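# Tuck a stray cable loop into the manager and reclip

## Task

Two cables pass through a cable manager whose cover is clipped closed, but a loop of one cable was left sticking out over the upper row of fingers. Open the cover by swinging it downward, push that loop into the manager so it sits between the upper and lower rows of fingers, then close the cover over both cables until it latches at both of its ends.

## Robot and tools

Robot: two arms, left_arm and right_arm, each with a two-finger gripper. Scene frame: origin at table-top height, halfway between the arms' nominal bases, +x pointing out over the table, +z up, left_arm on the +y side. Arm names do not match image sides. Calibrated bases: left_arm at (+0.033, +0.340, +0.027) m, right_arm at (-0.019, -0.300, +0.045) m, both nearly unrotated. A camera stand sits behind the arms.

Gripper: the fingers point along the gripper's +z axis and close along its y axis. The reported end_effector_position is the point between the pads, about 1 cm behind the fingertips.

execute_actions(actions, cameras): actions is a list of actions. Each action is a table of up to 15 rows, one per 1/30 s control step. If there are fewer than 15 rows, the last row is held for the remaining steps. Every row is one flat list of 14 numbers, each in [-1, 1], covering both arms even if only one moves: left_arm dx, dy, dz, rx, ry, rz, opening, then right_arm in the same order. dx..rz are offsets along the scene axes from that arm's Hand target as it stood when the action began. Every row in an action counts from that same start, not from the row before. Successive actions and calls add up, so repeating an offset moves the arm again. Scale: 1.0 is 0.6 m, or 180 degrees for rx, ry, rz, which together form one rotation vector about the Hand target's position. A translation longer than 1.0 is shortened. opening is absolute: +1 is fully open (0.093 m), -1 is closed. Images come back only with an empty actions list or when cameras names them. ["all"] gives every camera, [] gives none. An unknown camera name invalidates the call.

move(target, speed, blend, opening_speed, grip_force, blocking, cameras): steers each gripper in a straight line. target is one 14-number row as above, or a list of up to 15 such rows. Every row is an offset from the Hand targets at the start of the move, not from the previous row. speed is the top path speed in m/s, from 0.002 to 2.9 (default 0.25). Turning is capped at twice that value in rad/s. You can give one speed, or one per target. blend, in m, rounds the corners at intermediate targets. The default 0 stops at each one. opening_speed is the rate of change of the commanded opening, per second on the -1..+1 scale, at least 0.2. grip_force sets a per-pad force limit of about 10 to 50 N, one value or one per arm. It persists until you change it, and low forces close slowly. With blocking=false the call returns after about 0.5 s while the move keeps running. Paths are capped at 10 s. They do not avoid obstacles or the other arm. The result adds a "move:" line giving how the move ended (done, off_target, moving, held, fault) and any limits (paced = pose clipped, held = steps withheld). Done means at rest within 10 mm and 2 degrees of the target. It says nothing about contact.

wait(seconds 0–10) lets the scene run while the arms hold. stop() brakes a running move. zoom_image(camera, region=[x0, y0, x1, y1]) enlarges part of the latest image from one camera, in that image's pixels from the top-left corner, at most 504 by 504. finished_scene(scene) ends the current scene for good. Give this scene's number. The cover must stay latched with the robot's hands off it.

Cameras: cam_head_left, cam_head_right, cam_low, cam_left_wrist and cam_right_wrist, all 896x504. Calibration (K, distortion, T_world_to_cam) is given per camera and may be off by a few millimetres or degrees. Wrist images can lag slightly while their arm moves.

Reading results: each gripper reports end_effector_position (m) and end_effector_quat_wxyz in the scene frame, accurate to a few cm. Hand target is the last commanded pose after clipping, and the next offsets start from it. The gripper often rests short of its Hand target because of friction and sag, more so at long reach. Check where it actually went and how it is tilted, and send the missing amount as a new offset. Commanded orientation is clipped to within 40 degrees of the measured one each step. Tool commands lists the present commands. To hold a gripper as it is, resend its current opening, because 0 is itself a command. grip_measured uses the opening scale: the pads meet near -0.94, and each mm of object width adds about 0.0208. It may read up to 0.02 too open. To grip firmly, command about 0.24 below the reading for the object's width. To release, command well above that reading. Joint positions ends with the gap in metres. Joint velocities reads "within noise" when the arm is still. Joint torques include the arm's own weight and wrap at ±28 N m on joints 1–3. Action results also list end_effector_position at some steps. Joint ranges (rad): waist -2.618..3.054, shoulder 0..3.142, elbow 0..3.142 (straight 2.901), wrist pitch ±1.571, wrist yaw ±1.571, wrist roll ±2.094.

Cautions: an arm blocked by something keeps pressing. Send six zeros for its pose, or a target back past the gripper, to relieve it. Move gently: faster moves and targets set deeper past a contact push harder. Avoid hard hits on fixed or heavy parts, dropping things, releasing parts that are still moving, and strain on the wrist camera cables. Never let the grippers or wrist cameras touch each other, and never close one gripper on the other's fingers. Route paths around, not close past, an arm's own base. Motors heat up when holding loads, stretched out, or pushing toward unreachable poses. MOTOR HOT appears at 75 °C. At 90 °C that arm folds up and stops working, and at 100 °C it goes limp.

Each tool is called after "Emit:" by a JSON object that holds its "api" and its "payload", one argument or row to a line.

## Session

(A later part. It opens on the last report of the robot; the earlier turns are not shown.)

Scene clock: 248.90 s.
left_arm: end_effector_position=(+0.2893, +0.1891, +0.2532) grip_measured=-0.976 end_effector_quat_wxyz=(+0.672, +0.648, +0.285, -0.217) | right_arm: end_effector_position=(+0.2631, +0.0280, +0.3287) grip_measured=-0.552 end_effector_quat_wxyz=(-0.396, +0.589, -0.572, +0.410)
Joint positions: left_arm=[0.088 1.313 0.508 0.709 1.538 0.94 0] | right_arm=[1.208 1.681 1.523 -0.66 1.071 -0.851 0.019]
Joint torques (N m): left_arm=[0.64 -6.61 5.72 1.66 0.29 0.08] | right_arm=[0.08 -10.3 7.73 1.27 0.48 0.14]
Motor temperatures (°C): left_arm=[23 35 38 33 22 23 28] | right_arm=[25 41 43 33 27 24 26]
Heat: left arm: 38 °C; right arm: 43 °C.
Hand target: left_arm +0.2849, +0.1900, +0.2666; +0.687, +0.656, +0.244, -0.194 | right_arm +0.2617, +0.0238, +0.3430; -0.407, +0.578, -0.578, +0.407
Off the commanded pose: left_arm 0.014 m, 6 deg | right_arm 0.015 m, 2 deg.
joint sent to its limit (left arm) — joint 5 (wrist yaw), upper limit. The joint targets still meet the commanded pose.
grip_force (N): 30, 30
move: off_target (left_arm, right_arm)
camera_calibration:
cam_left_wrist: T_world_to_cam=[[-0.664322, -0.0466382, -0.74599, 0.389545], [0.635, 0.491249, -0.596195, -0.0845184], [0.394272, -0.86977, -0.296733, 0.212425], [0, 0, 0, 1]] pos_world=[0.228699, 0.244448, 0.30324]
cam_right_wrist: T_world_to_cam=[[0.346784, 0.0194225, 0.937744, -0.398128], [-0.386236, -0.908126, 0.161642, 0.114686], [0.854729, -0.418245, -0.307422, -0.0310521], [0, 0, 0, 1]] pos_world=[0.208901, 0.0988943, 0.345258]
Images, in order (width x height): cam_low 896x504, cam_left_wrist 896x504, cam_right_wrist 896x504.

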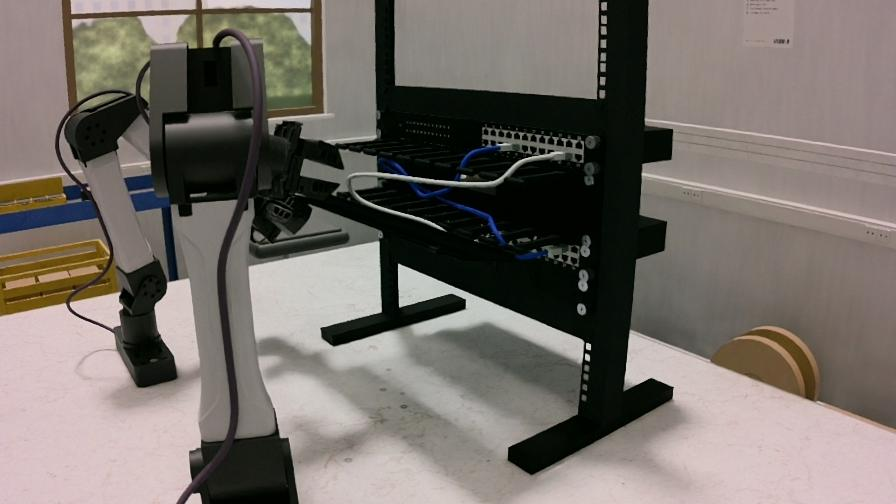

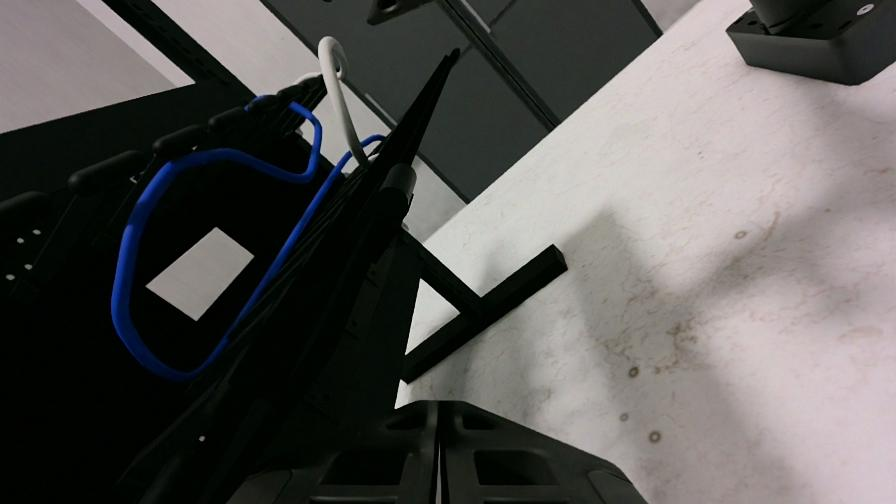

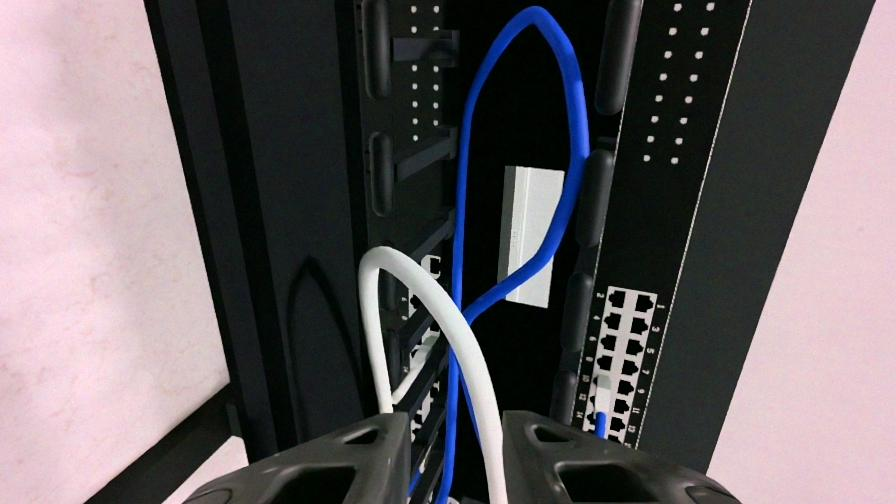

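Emit:
{"api": "move", "payload": {
  "target": [
    [-0.008,0,0.039,0,0,0,-1,-0.05,0,0.16,0,0,0,-1],
    [-0.008,0,0.074,0,0,0,-1,0.09,-0.09,0.20,0.3357,0.2609,-0.3964,-1],
    [0.0,0,0.092,0,0,0,-1,0.105,-0.10,0.19,0.3357,0.2609,-0.3964,-1]
  ],
  "speed": [0.2,0.25,0.1],
  "blend": [0.004,0.004,0],
  "cameras": ["cam_right_wrist","cam_left_wrist","cam_low"]
}}

Scene clock: 259.60 s.
left_arm: end_effector_position=(+0.2831, +0.1887, +0.2953) grip_measured=-0.976 end_effector_quat_wxyz=(+0.669, +0.647, +0.285, -0.229) | right_arm: end_effector_position=(+0.3229, -0.0363, +0.4600) grip_measured=-0.991 end_effector_quat_wxyz=(+0.372, -0.024, +0.909, +0.185)
Joint positions: left_arm=[0.088 1.222 0.583 0.695 1.556 0.769 0] | right_arm=[0.725 2.004 2.837 -1.56 0.181 0.595 0]
Joint torques (N m): left_arm=[0.64 -5.97 9.57 1.51 0 -0.08] | right_arm=[-0.55 -6.86 4.81 1.6 -0.01 0]
Heat: left arm: 38 °C; right arm: 42 °C.
Hand target: left_arm +0.2850, +0.1901, +0.3217; +0.687, +0.656, +0.244, -0.194 | right_arm +0.3247, -0.0362, +0.4571; +0.091, -0.001, +0.996, +0.003
Off the commanded pose: left_arm 0.027 m, 7 deg | right_arm 0.003 m, 40 deg; orientation clipped.
joint sent to its limit (left arm) — joint 5 (wrist yaw), upper limit. The joint targets still meet the commanded pose.
joint sent to its limit (right arm) — joint 4 (wrist pitch), lower limit. The joint targets are off in orientation, not in position.
grip_force (N): 30, 30
move: off_target (left_arm, right_arm); limits=paced
camera_calibration:
cam_left_wrist: T_world_to_cam=[[-0.677734, -0.0394713, -0.734247, 0.41584], [0.632876, 0.477074, -0.609811, -0.0480244], [0.37436, -0.877977, -0.298348, 0.234711], [0, 0, 0, 1]] pos_world=[0.224356, 0.245396, 0.346069]
cam_right_wrist: T_world_to_cam=[[0.170321, -0.930192, -0.325168, 0.0626989], [-0.936476, -0.050125, -0.347132, 0.50107], [0.3066, 0.363636, -0.879639, 0.399899], [0, 0, 0, 1]] pos_world=[0.335952, -0.0619795, 0.546092]
Images, in order (width x height): cam_low 896x504, cam_left_wrist 896x504, cam_right_wrist 896x504.

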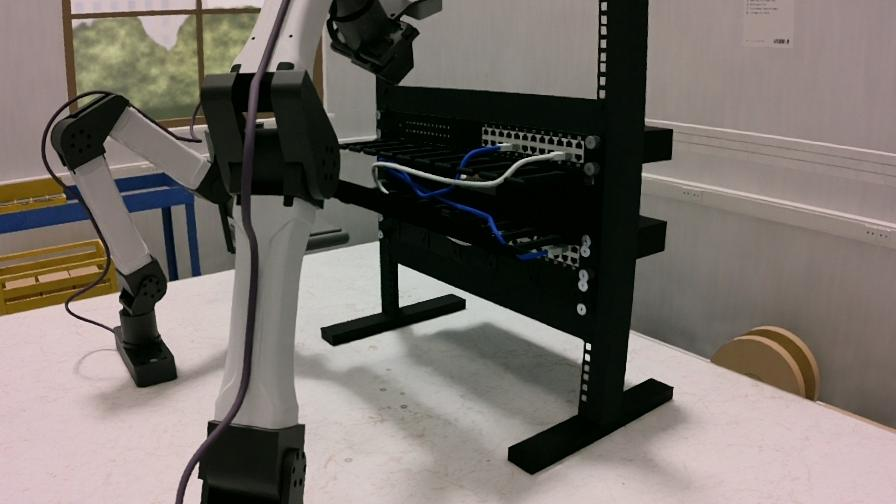

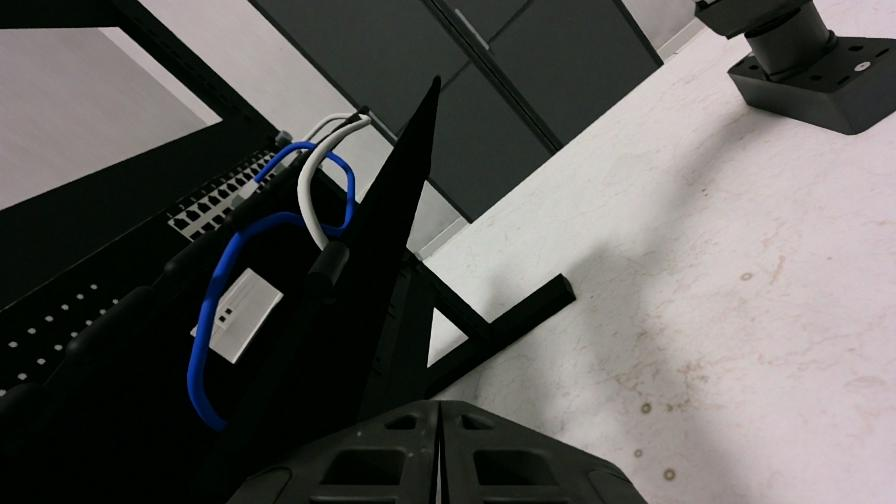

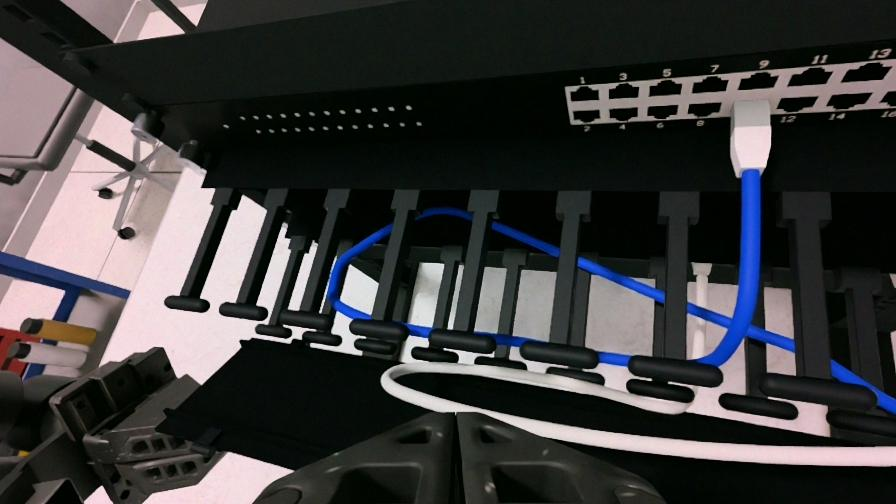

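Emit:
{"api": "move", "payload": {
  "target": [
    [0,0,0,0,0,0,-1,0.02,0.019,-0.128,0,0,0,-1],
    [0,0,0,0,0,0,-1,0.009,0.019,-0.237,0,0,0,-1],
    [0,0,0,0,0,0,-1,0.020,0.019,-0.267,0,0,0,-1]
  ],
  "speed": [0.15,0.08,0.06],
  "blend": [0.01,0.003,0],
  "cameras": ["cam_right_wrist","cam_left_wrist"]
}}

Scene clock: 269.77 s.
left_arm: end_effector_position=(+0.2831, +0.1887, +0.2953) grip_measured=-0.976 end_effector_quat_wxyz=(+0.669, +0.647, +0.285, -0.229) | right_arm: end_effector_position=(+0.3367, -0.0242, +0.3075) grip_measured=-0.991 end_effector_quat_wxyz=(+0.186, -0.010, +0.980, +0.070)
Joint positions: left_arm=[0.088 1.222 0.583 0.695 1.556 0.769 0] | right_arm=[0.706 2.1 2.472 -1.562 0.13 0.663 0]
Joint torques (N m): left_arm=[0.57 -5.94 9.61 1.53 0.01 -0.07] | right_arm=[-0.66 -8.81 4.29 0.94 0.01 0.06]
Heat: left arm: 40 °C; right arm: 41 °C.
Hand target: left_arm +0.2850, +0.1901, +0.3217; +0.687, +0.656, +0.244, -0.194 | right_arm +0.3367, -0.0248, +0.2968; +0.091, -0.001, +0.996, +0.002
Off the commanded pose: left_arm 0.027 m, 7 deg | right_arm 0.011 m, 14 deg.
joint sent to its limit (left arm) — joint 5 (wrist yaw), upper limit. The joint targets still meet the commanded pose.
joint sent to its limit (right arm) — joint 4 (wrist pitch), lower limit. The joint targets are off in orientation, not in position.
grip_force (N): 30, 30
move: off_target (left_arm, right_arm)
camera_calibration:
cam_left_wrist: T_world_to_cam=[[-0.677734, -0.0394713, -0.734247, 0.41584], [0.632876, 0.477074, -0.609811, -0.0480244], [0.37436, -0.877977, -0.298348, 0.234711], [0, 0, 0, 1]] pos_world=[0.224356, 0.245396, 0.346069]
cam_right_wrist: T_world_to_cam=[[0.0337489, -0.990191, -0.13558, 0.00822818], [-0.997867, -0.0409694, 0.0508236, 0.360108], [-0.0558797, 0.133575, -0.989462, 0.407358], [0, 0, 0, 1]] pos_world=[0.381825, -0.0315121, 0.385879]
Images, in order (width x height): cam_left_wrist 896x504, cam_right_wrist 896x504.

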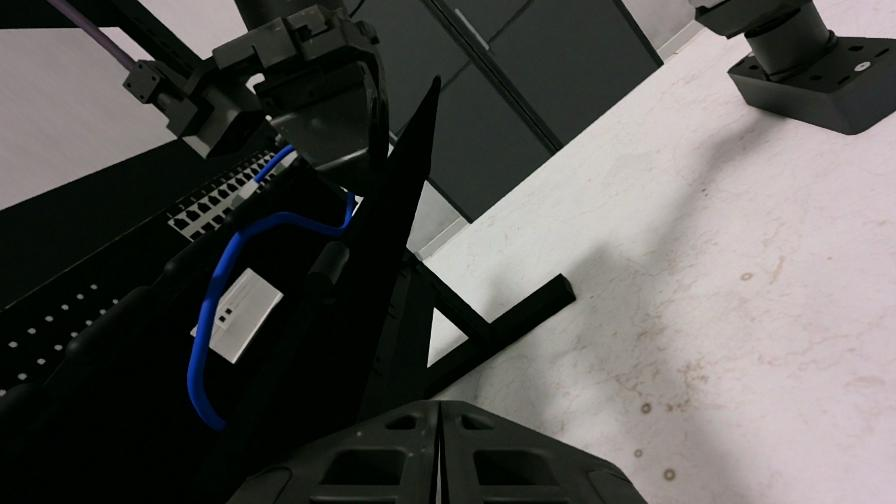

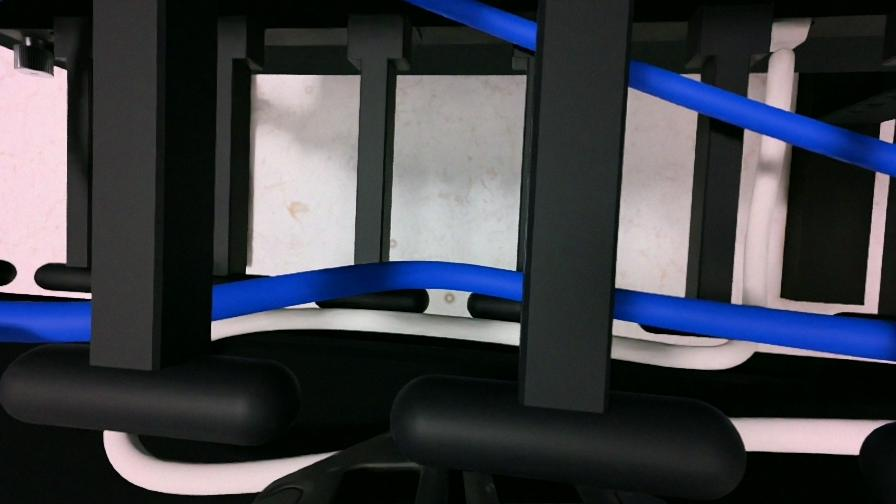

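Emit:
{"api": "move", "payload": {
  "target": [
    [0.02,0,0.03,0,0,0,-1,0.004,0,-0.012,0,0,0,-1],
    [0.048,0,0.05,0,0,0,-1,0.012,0,-0.012,0,0,0,-1]
  ],
  "speed": [0.04,0.04],
  "blend": [0.003,0],
  "cameras": ["cam_right_wrist","cam_left_wrist"]
}}

Scene clock: 276.40 s.
left_arm: end_effector_position=(+0.2975, +0.1897, +0.3132) grip_measured=-0.976 end_effector_quat_wxyz=(+0.654, +0.632, +0.320, -0.266) | right_arm: end_effector_position=(+0.3467, -0.0239, +0.3076) grip_measured=-0.991 end_effector_quat_wxyz=(+0.196, -0.003, +0.978, +0.076)
Joint positions: left_arm=[0.088 1.239 0.755 0.269 1.558 0.93 0] | right_arm=[0.693 2.11 2.478 -1.535 0.13 0.662 0]
Joint torques (N m): left_arm=[0.47 -2.22 13.31 2.36 0.15 0.16] | right_arm=[-0.23 -7.05 5.46 0.74 -0.03 -0.04]
Heat: left arm: 42 °C; right arm: 41 °C.
Hand target: left_arm +0.3138, +0.1900, +0.3518; +0.687, +0.656, +0.244, -0.194 | right_arm +0.3439, -0.0249, +0.2896; +0.091, -0.001, +0.996, +0.003
Off the commanded pose: left_arm 0.042 m, 13 deg | right_arm 0.018 m, 15 deg.
joint read past its limit (left arm) — joint 5 (wrist yaw), upper limit.
joint sent to its limit (left arm) — joint 5 (wrist yaw), upper limit. The joint targets are off in position, not in orientation.
joint sent to its limit (right arm) — joint 4 (wrist pitch), lower limit. The joint targets are off in orientation, not in position.
grip_force (N): 30, 30
move: off_target (left_arm, right_arm)
camera_calibration:
cam_left_wrist: T_world_to_cam=[[-0.754426, -0.0413443, -0.655082, 0.437073], [0.563248, 0.471676, -0.678434, -0.00345471], [0.337036, -0.880802, -0.332558, 0.257965], [0, 0, 0, 1]] pos_world=[0.244741, 0.246916, 0.369763]
cam_right_wrist: T_world_to_cam=[[0.0241284, -0.988454, -0.149585, 0.0159365], [-0.999058, -0.029239, 0.0320605, 0.37658], [-0.036064, 0.148671, -0.988229, 0.401131], [0, 0, 0, 1]] pos_world=[0.390308, -0.0328731, 0.38672]
Images, in order (width x height): cam_left_wrist 896x504, cam_right_wrist 896x504.

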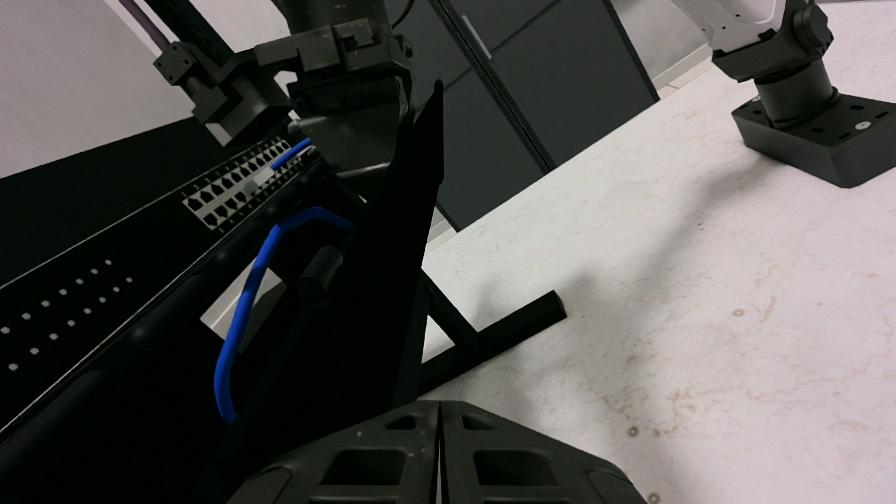

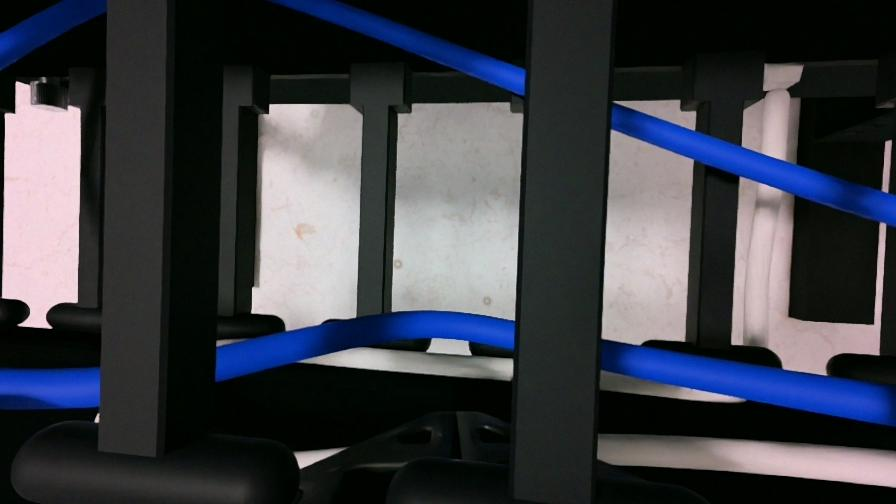

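Emit:
{"api": "move", "payload": {
  "target": [
    [-0.01,0,0.005,0,0,0,-1,-0.002,0.0,0.09,0,0,0,-1],
    [-0.005,0,0.005,0,0,0,-1,-0.01,-0.0,0.2,0,0,0,-1]
  ],
  "speed": 0.12,
  "blend": [0.01,0],
  "cameras": ["cam_right_wrist","cam_low","cam_left_wrist"]
}}

Scene clock: 280.97 s.
left_arm: end_effector_position=(+0.2962, +0.1896, +0.3138) grip_measured=-0.976 end_effector_quat_wxyz=(+0.650, +0.630, +0.327, -0.274) | right_arm: end_effector_position=(+0.3443, -0.0212, +0.3950) grip_measured=-0.991 end_effector_quat_wxyz=(+0.293, -0.010, +0.944, +0.155)
Joint positions: left_arm=[0.088 1.254 0.862 -0.158 1.559 1.243 0] | right_arm=[0.7 2.091 2.749 -1.564 0.128 0.636 0]
Joint torques (N m): left_arm=[0.62 -4.72 12.72 2.27 0.36 0.24] | right_arm=[0.53 -11.82 5.45 1.41 0.15 -0.11]
Motor temperatures (°C): left_arm=[23 36 43 36 22 23 28] | right_arm=[25 42 39 32 27 24 26]
Heat: left arm: 43 °C; right arm: 42 °C.
Hand target: left_arm +0.3108, +0.1900, +0.3547; +0.687, +0.656, +0.244, -0.194 | right_arm +0.3379, -0.0249, +0.4096; +0.091, -0.001, +0.996, +0.002
Off the commanded pose: left_arm 0.044 m, 14 deg | right_arm 0.016 m, 30 deg.
joint read past its limit (left arm) — joint 5 (wrist yaw), upper limit.
joint sent to its limit (left arm) — joint 5 (wrist yaw), upper limit. The joint targets are off in position, not in orientation.
joint sent to its limit (right arm) — joint 4 (wrist pitch), lower limit. The joint targets are off in orientation, not in position.
grip_force (N): 30, 30
move: off_target (left_arm, right_arm)
camera_calibration:
cam_left_wrist: T_world_to_cam=[[-0.769166, -0.0387881, -0.637871, 0.434979], [0.548678, 0.471642, -0.690294, 0.00573232], [0.327622, -0.880937, -0.341489, 0.26409], [0, 0, 0, 1]] pos_world=[0.244904, 0.246815, 0.371601]
cam_right_wrist: T_world_to_cam=[[0.0985355, -0.952033, -0.289697, 0.0622189], [-0.983003, -0.0478034, -0.177255, 0.448157], [0.154904, 0.302239, -0.940562, 0.405722], [0, 0, 0, 1]] pos_world=[0.371561, -0.0419673, 0.47907]
Images, in order (width x height): cam_low 896x504, cam_left_wrist 896x504, cam_right_wrist 896x504.

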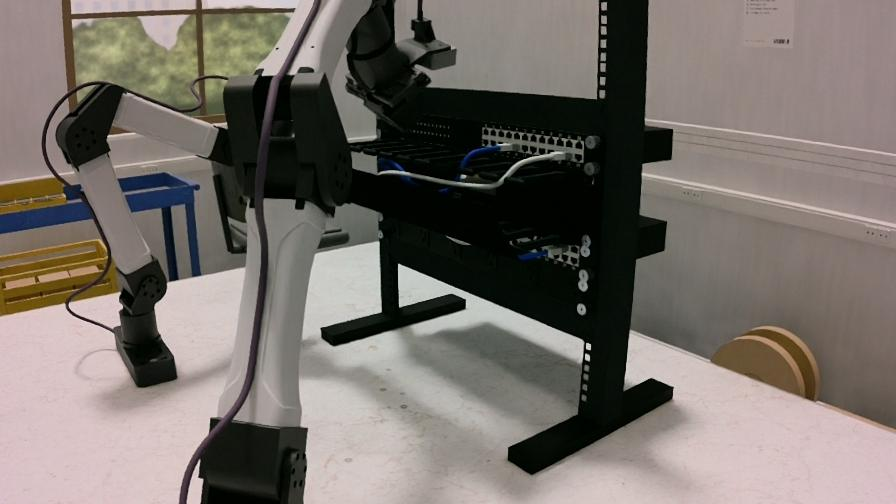

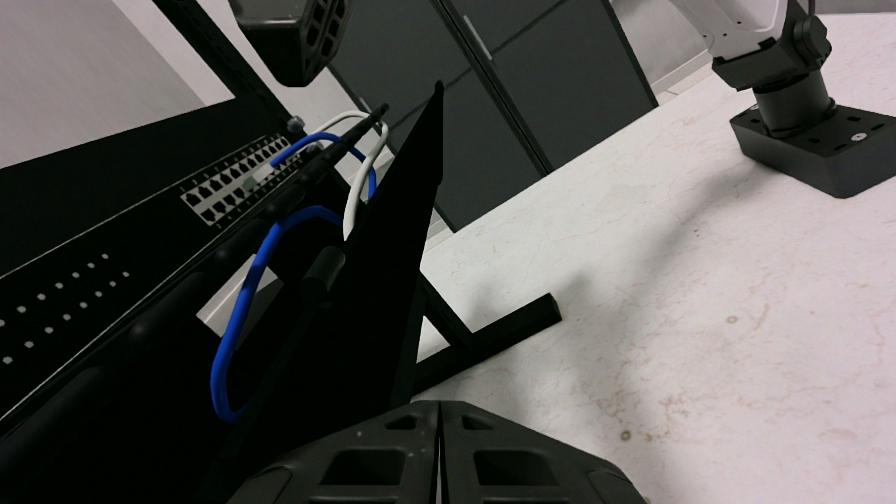

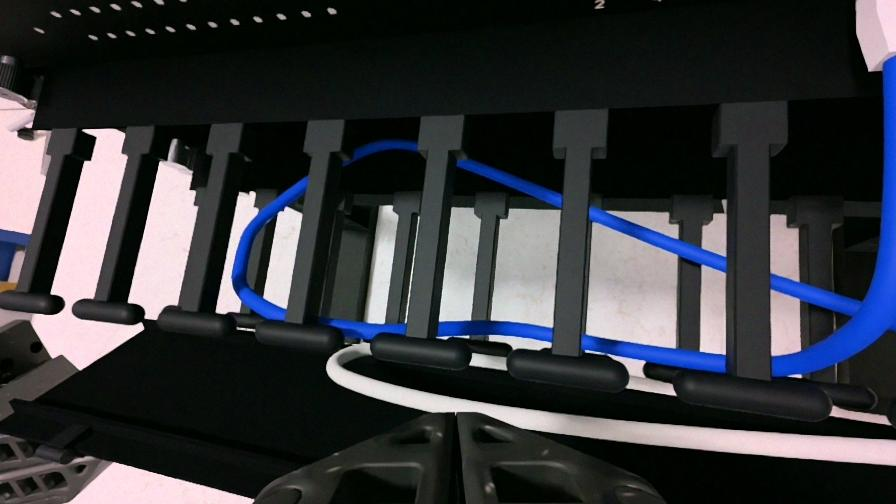

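Emit:
{"api": "move", "payload": {
  "target": [
    [-0.045,0,-0.055,0,0,0,-1,0,0.0,0,0,0,0,-1],
    [-0.045,0,-0.040,0,0,0,-1,0,0.0,0,0,0,0,-1],
    [-0.035,0,-0.020,0,0,0,-1,0,0.0,0,0,0,0,-1]
  ],
  "speed": 0.05,
  "cameras": ["cam_right_wrist","cam_left_wrist"]
}}

Scene clock: 288.83 s.
left_arm: end_effector_position=(+0.2882, +0.1892, +0.3072) grip_measured=-0.976 end_effector_quat_wxyz=(+0.658, +0.648, +0.306, -0.230) | right_arm: end_effector_position=(+0.3443, -0.0212, +0.3950) grip_measured=-0.991 end_effector_quat_wxyz=(+0.293, -0.010, +0.944, +0.155)
Joint positions: left_arm=[0.088 1.221 0.859 -0.31 1.526 1.465 0] | right_arm=[0.7 2.091 2.749 -1.564 0.128 0.636 0]
Joint torques (N m): left_arm=[0.66 -6.19 10.74 1.66 0.75 -0.08] | right_arm=[0.66 -11.73 5.6 1.44 0.16 -0.09]
Heat: left arm: 43 °C; right arm: 43 °C.
Hand target: left_arm +0.2898, +0.1900, +0.3427; +0.687, +0.656, +0.244, -0.194 | right_arm +0.3379, -0.0249, +0.4096; +0.091, -0.001, +0.996, +0.002
Off the commanded pose: left_arm 0.036 m, 9 deg | right_arm 0.016 m, 30 deg.
joint sent to its limit (left arm) — joint 5 (wrist yaw), upper limit. The joint targets still meet the commanded pose.
joint sent to its limit (right arm) — joint 4 (wrist pitch), lower limit. The joint targets are off in orientation, not in position.
grip_force (N): 30, 30
move: off_target (left_arm, right_arm)
camera_calibration:
cam_left_wrist: T_world_to_cam=[[-0.702181, -0.0350939, -0.711133, 0.427106], [0.601406, 0.505399, -0.618775, -0.0376885], [0.381122, -0.862172, -0.333776, 0.242824], [0, 0, 0, 1]] pos_world=[0.230026, 0.243393, 0.361457]
cam_right_wrist: T_world_to_cam=[[0.0985355, -0.952033, -0.289697, 0.0622189], [-0.983003, -0.0478034, -0.177255, 0.448157], [0.154904, 0.302239, -0.940562, 0.405722], [0, 0, 0, 1]] pos_world=[0.371561, -0.0419673, 0.47907]
Images, in order (width x height): cam_left_wrist 896x504, cam_right_wrist 896x504.

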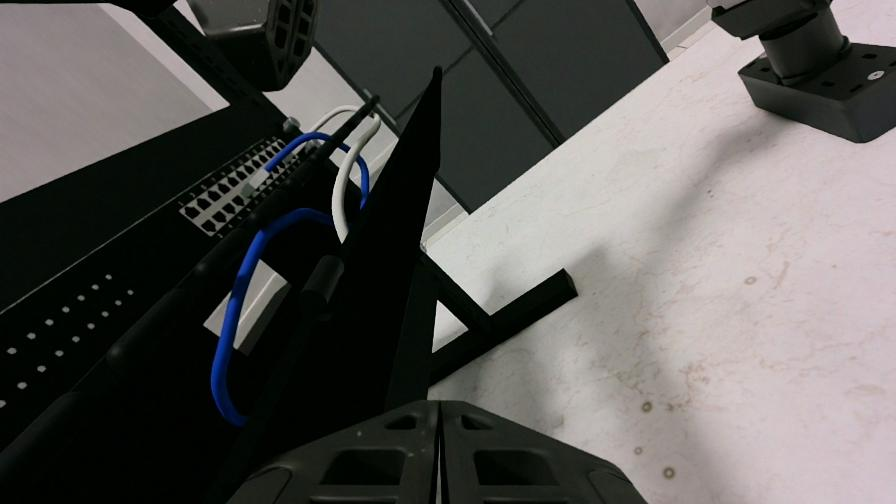

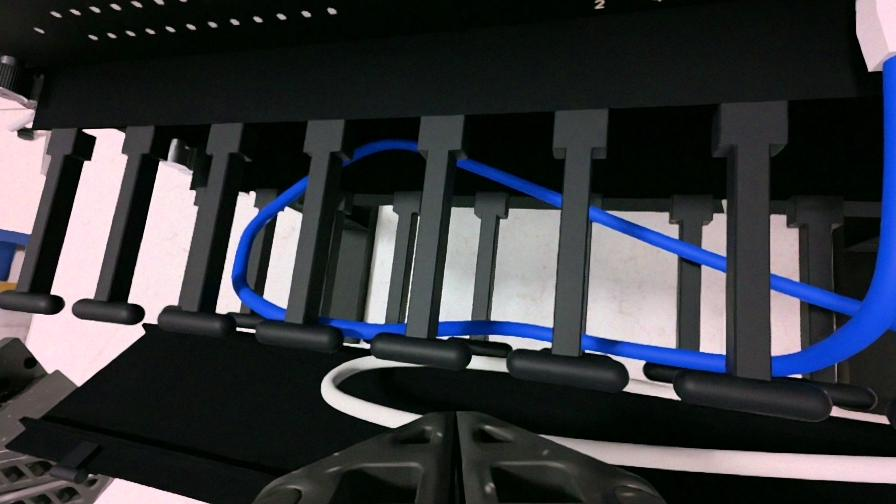

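Emit:
{"api": "move", "payload": {
  "target": [
    [-0.03,0,-0.075,0,0,0,-1,0,0.0,0,0,0,0,-1],
    [0.03,0,-0.055,0,0,0,-1,0,0.0,0,0,0,0,-1]
  ],
  "speed": 0.05,
  "cameras": ["cam_right_wrist","cam_left_wrist","cam_head_left"]
}}

Emit:
{"api": "zoom_image", "payload": {
  "camera": "cam_head_left",
  "region": [220, 60, 420, 220]
}}

Scene clock: 298.27 s.
left_arm: end_effector_position=(+0.2975, +0.1899, +0.2907) grip_measured=-0.976 end_effector_quat_wxyz=(+0.663, +0.652, +0.290, -0.228) | right_arm: end_effector_position=(+0.3443, -0.0212, +0.3950) grip_measured=-0.991 end_effector_quat_wxyz=(+0.293, -0.010, +0.944, +0.155)
Joint positions: left_arm=[0.089 1.302 0.862 -0.334 1.546 1.594 0] | right_arm=[0.7 2.091 2.749 -1.564 0.128 0.636 0]
Joint torques (N m): left_arm=[0.34 -3.48 9.59 1.55 0.61 0.13] | right_arm=[0.61 -11.75 5.61 1.41 0.16 -0.1]
Heat: left arm: 45 °C; right arm: 43 °C.
Hand target: left_arm +0.3077, +0.1900, +0.3098; +0.687, +0.656, +0.244, -0.194 | right_arm +0.3379, -0.0249, +0.4096; +0.091, -0.001, +0.996, +0.002
Off the commanded pose: left_arm 0.022 m, 7 deg | right_arm 0.016 m, 30 deg.
joint sent to its limit (left arm) — joint 5 (wrist yaw), upper limit. The joint targets still meet the commanded pose.
joint sent to its limit (right arm) — joint 4 (wrist pitch), lower limit. The joint targets are off in orientation, not in position.
grip_force (N): 30, 30
move: off_target (left_arm, right_arm)
camera_calibration:
cam_left_wrist: T_world_to_cam=[[-0.681722, -0.0285936, -0.731052, 0.420392], [0.627918, 0.489943, -0.60471, -0.0628881], [0.375465, -0.871285, -0.316051, 0.232545], [0, 0, 0, 1]] pos_world=[0.238767, 0.245445, 0.342796]
cam_right_wrist: T_world_to_cam=[[0.0985355, -0.952033, -0.289697, 0.0622189], [-0.983003, -0.0478034, -0.177255, 0.448157], [0.154904, 0.302239, -0.940562, 0.405722], [0, 0, 0, 1]] pos_world=[0.371561, -0.0419673, 0.47907]
Images, in order (width x height): cam_head_left 896x504, cam_left_wrist 896x504, cam_right_wrist 896x504.

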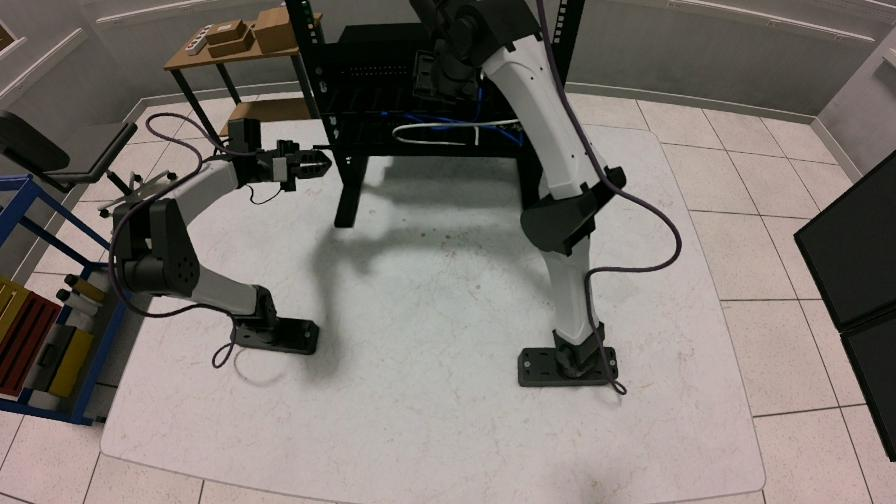

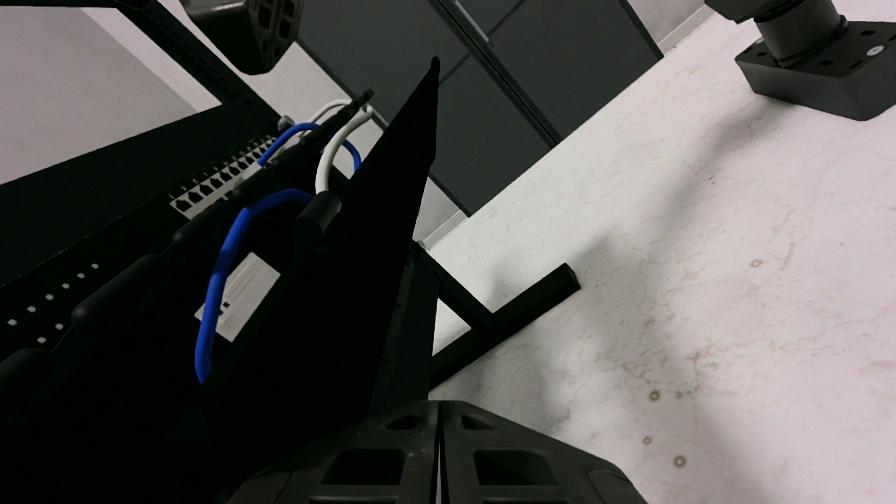

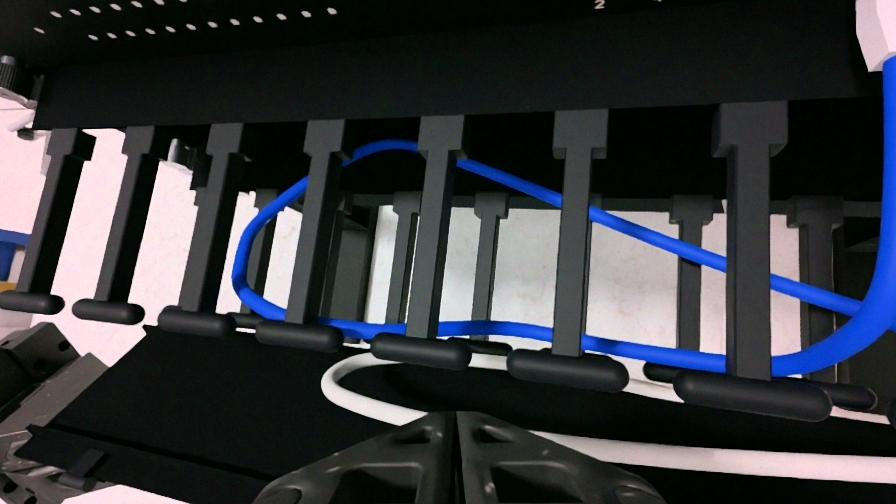

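Scaled by 2.520.

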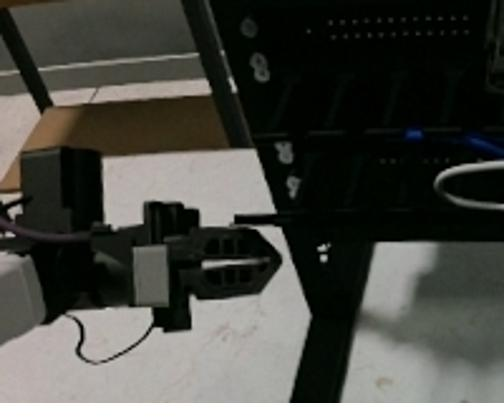

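Emit:
{"api": "move", "payload": {
  "target": [
    [-0.02,0,0.0,0,0,0,-1,0,0.0,0,0,0,0,-1],
    [-0.02,0,0.04,0,0,0,-1,0,0.0,0,0,0,0,-1],
    [0.04,0,0.05,0,0,0,-1,0,0.0,0,0,0,0,-1]
  ],
  "speed": 0.05,
  "blend": [0.003,0.003,0],
  "cameras": ["cam_right_wrist","cam_left_wrist","cam_low"]
}}

Emit:
{"api": "zoom_image", "payload": {
  "camera": "cam_low",
  "region": [330, 130, 650, 290]
}}

Scene clock: 308.77 s.
left_arm: end_effector_position=(+0.3052, +0.1912, +0.3033) grip_measured=-0.976 end_effector_quat_wxyz=(+0.617, +0.649, +0.355, -0.269) | right_arm: end_effector_position=(+0.3443, -0.0212, +0.3950) grip_measured=-0.991 end_effector_quat_wxyz=(+0.293, -0.010, +0.944, +0.155)
Joint positions: left_arm=[0.089 1.46 1.174 -1.083 1.474 2.027 0] | right_arm=[0.7 2.091 2.749 -1.564 0.128 0.636 0]
Joint torques (N m): left_arm=[0.76 -4.25 11.03 1.85 1.54 0.58] | right_arm=[0.5 -11.84 5.52 1.37 0.17 -0.09]
Heat: left arm: 45 °C; right arm: 44 °C.
Hand target: left_arm +0.3318, +0.1900, +0.3398; +0.687, +0.656, +0.244, -0.194 | right_arm +0.3379, -0.0249, +0.4096; +0.091, -0.001, +0.996, +0.002
Off the commanded pose: left_arm 0.045 m, 17 deg | right_arm 0.016 m, 30 deg.
joint sent to its limit (left arm) — joint 5 (wrist yaw), upper limit; joint 6 (wrist roll), upper limit. The joint targets are off in position, not in orientation.
joint sent to its limit (right arm) — joint 4 (wrist pitch), lower limit. The joint targets are off in orientation, not in position.
grip_force (N): 30, 30
move: off_target (left_arm, right_arm)
camera_calibration:
cam_left_wrist: T_world_to_cam=[[-0.794395, 0.00536353, -0.607377, 0.425324], [0.515053, 0.535985, -0.66891, -0.0156633], [0.321957, -0.84421, -0.428546, 0.279961], [0, 0, 0, 1]] pos_world=[0.255808, 0.24246, 0.367831]
cam_right_wrist: T_world_to_cam=[[0.0985355, -0.952033, -0.289697, 0.0622189], [-0.983003, -0.0478034, -0.177255, 0.448157], [0.154904, 0.302239, -0.940562, 0.405722], [0, 0, 0, 1]] pos_world=[0.371561, -0.0419673, 0.47907]
Images, in order (width x height): cam_low 896x504, cam_left_wrist 896x504, cam_right_wrist 896x504.

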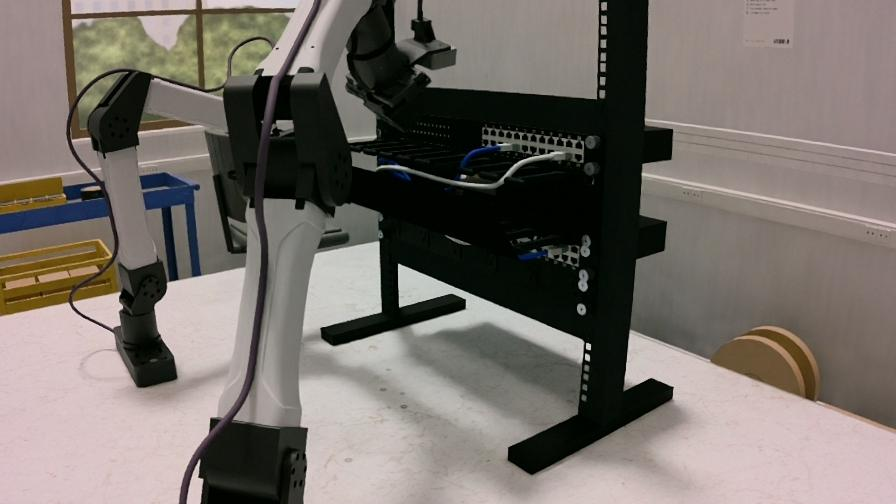

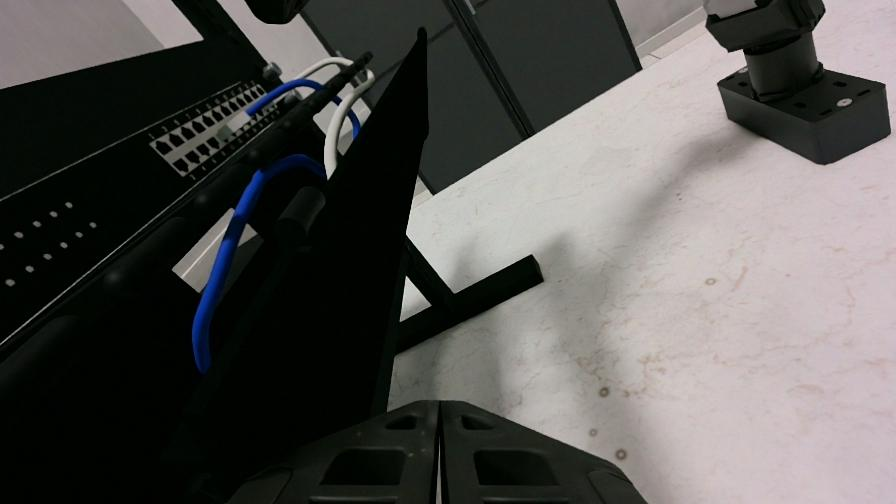

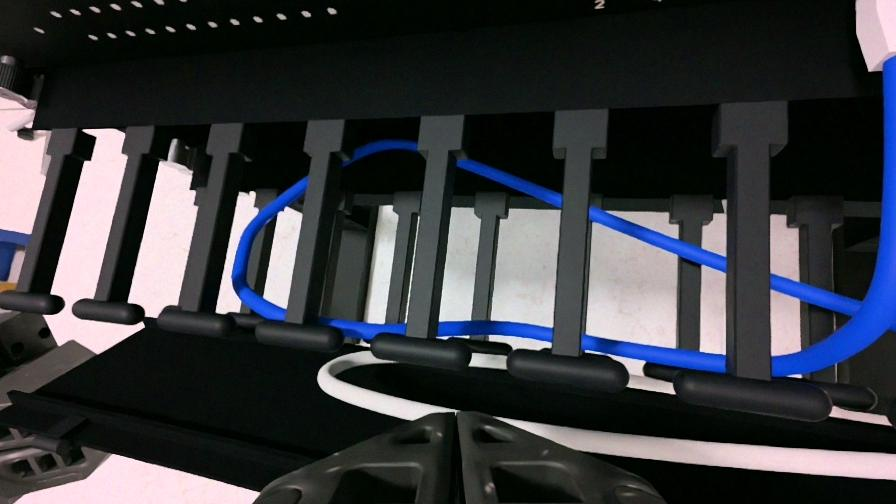

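Scaled by 1.575.

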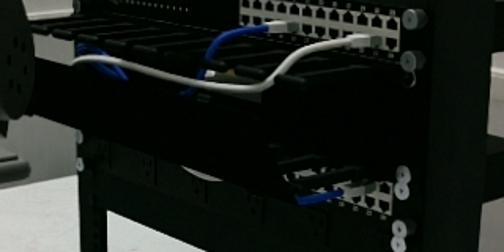

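Emit:
{"api": "move", "payload": {
  "target": [
    [-0.04,0,-0.03,0,0,0,-1,-0.25,-0.05,0.0,0,-0.3,0,-1],
    [-0.07,0,-0.05,0,0,0,-1,-0.33,-0.10,-0.36,0,-0.36,0,-1]
  ],
  "speed": [0.25,0.25],
  "blend": [0.02,0],
  "cameras": ["cam_right_wrist","cam_left_wrist"]
}}

Scene clock: 318.57 s.
left_arm: end_effector_position=(+0.2916, +0.1903, +0.2872) grip_measured=-0.976 end_effector_quat_wxyz=(+0.637, +0.667, +0.314, -0.226) | right_arm: end_effector_position=(+0.1403, -0.0896, +0.1926) grip_measured=-0.991 end_effector_quat_wxyz=(+0.604, -0.011, +0.797, -0.010)
Joint positions: left_arm=[0.09 1.376 1.027 -0.911 1.48 2.048 0] | right_arm=[1.585 1.451 0.765 -0.954 1.297 1.612 0]
Joint torques (N m): left_arm=[0.55 -7.8 5.16 1.3 1.45 0.34] | right_arm=[0.43 -3.44 5.33 0.38 0.85 0.14]
Heat: left arm: 46 °C; right arm: 44 °C.
Hand target: left_arm +0.2898, +0.1901, +0.3098; +0.687, +0.656, +0.244, -0.194 | right_arm +0.1399, -0.0849, +0.1936; +0.610, -0.002, +0.792, +0.002
Off the commanded pose: left_arm 0.023 m, 11 deg | right_arm 0.005 m, 2 deg.
joint sent to its limit (left arm) — joint 5 (wrist yaw), upper limit; joint 6 (wrist roll), upper limit. The joint targets still meet the commanded pose.
grip_force (N): 30, 30
move: off_target (left_arm)
camera_calibration:
cam_left_wrist: T_world_to_cam=[[-0.709454, 0.0101071, -0.704679, 0.406952], [0.598143, 0.53741, -0.594488, -0.0648283], [0.372693, -0.843261, -0.387313, 0.249894], [0, 0, 0, 1]] pos_world=[0.234356, 0.241452, 0.345018]
cam_right_wrist: T_world_to_cam=[[-0.00119747, -0.999819, 0.0189687, -0.091131], [-0.645376, -0.0137169, -0.763742, 0.277147], [0.763864, -0.0131565, -0.645243, 0.0969664], [0, 0, 0, 1]] pos_world=[0.104686, -0.0860372, 0.275965]
Images, in order (width x height): cam_left_wrist 896x504, cam_right_wrist 896x504.

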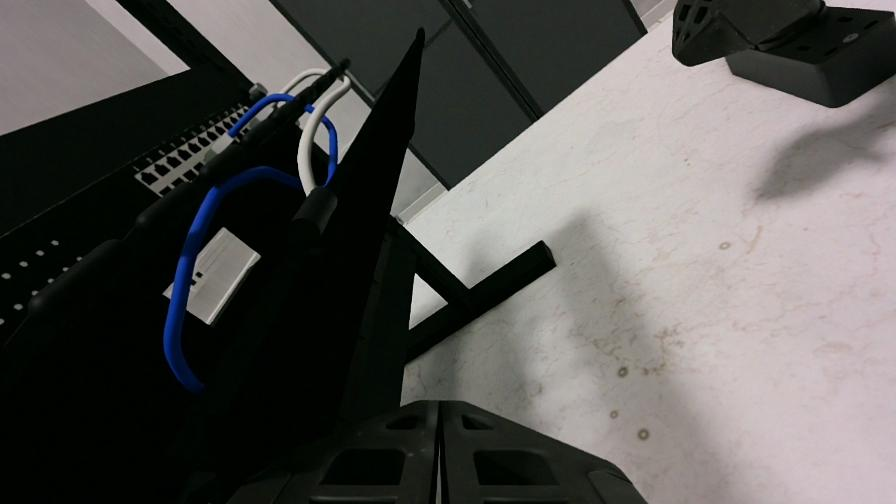

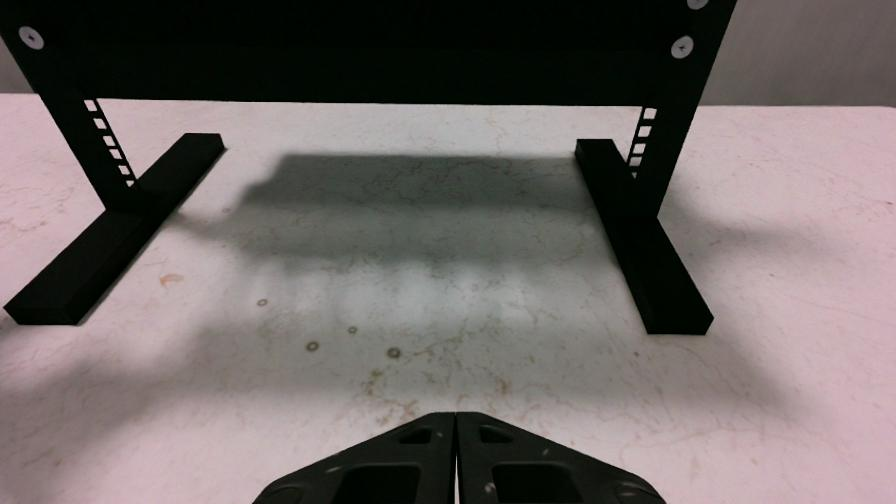

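Emit:
{"api": "move", "payload": {
  "target": [0,0,0,0,0,0,-1,0,0.02,0.03,0,-0.16,0,-1],
  "cameras": ["cam_right_wrist","cam_low","cam_head_left"]
}}

Scene clock: 340.47 s.
left_arm: end_effector_position=(+0.2916, +0.1903, +0.2872) grip_measured=-0.976 end_effector_quat_wxyz=(+0.637, +0.667, +0.314, -0.226) | right_arm: end_effector_position=(+0.1406, -0.0789, +0.2032) grip_measured=-0.991 end_effector_quat_wxyz=(+0.692, -0.025, +0.721, -0.002)
Joint positions: left_arm=[0.09 1.376 1.027 -0.911 1.48 2.048 0] | right_arm=[1.61 1.591 0.76 -0.997 1.528 1.791 0]
Joint torques (N m): left_arm=[0.64 -7.82 5.08 1.29 1.47 0.34] | right_arm=[0.25 -4.63 6 -0.13 1.02 0.23]
Heat: left arm: 43 °C; right arm: 40 °C.
Hand target: left_arm +0.2898, +0.1901, +0.3098; +0.687, +0.656, +0.244, -0.194 | right_arm +0.1399, -0.0729, +0.2115; +0.788, -0.002, +0.616, +0.001
Off the commanded pose: left_arm 0.023 m, 11 deg | right_arm 0.010 m, 17 deg.
joint sent to its limit (left arm) — joint 5 (wrist yaw), upper limit; joint 6 (wrist roll), upper limit. The joint targets still meet the commanded pose.
joint sent to its limit (right arm) — joint 5 (wrist yaw), upper limit. The joint targets are off in orientation, not in position.
grip_force (N): 30, 30
move: off_target (left_arm, right_arm)
camera_calibration:
cam_right_wrist: T_world_to_cam=[[0.0290235, -0.999251, 0.0256134, -0.0862555], [-0.452302, -0.0359795, -0.891139, 0.282632], [0.891392, 0.014279, -0.453008, 0.0489504], [0, 0, 0, 1]] pos_world=[0.0867047, -0.0767208, 0.276249]
Images, in order (width x height): cam_head_left 896x504, cam_low 896x504, cam_right_wrist 896x504.

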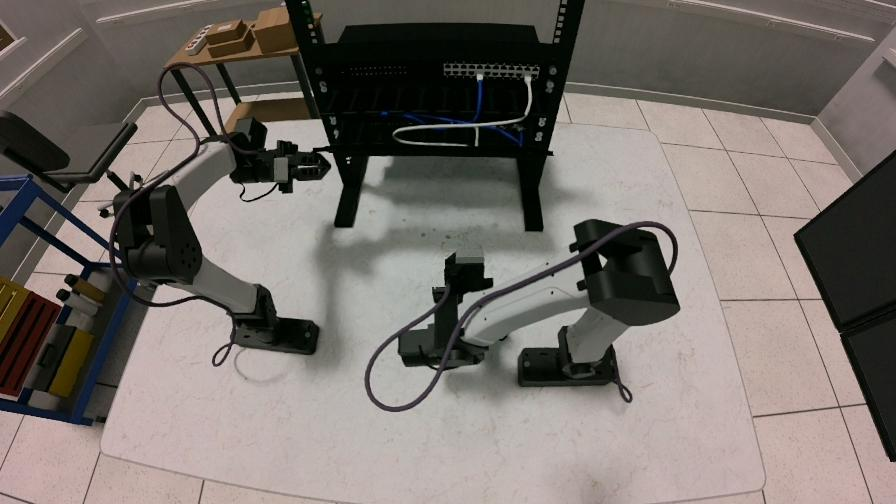

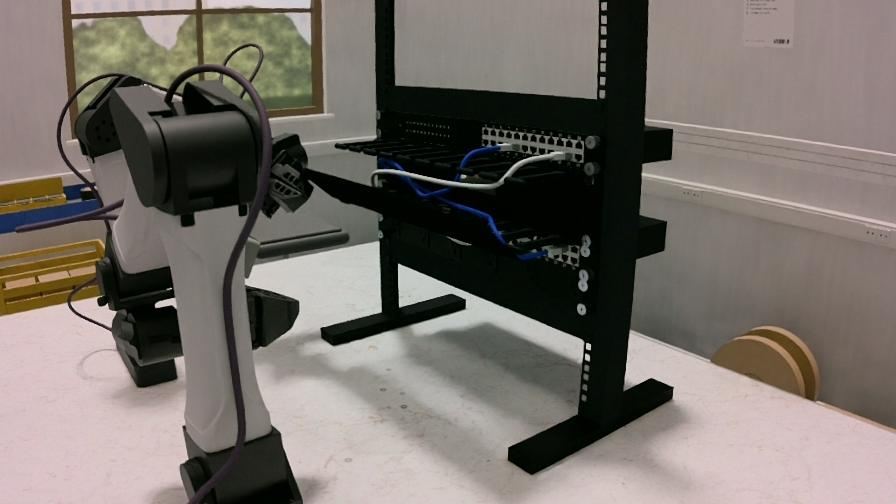

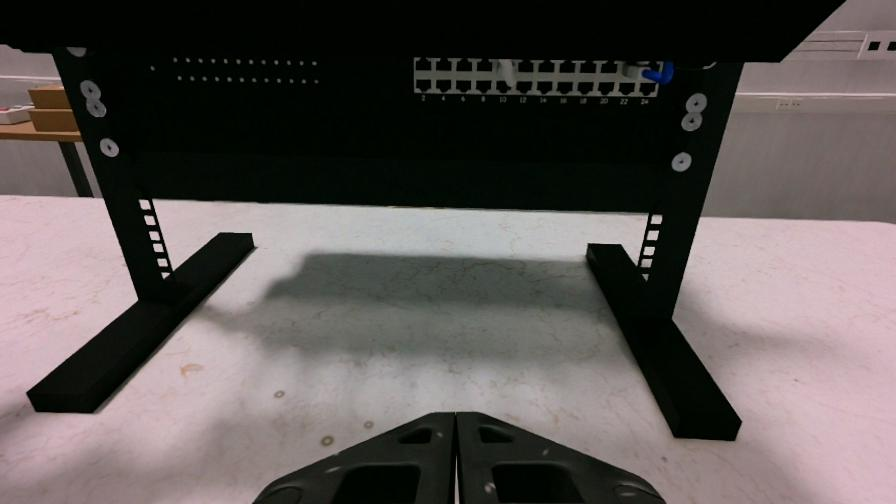

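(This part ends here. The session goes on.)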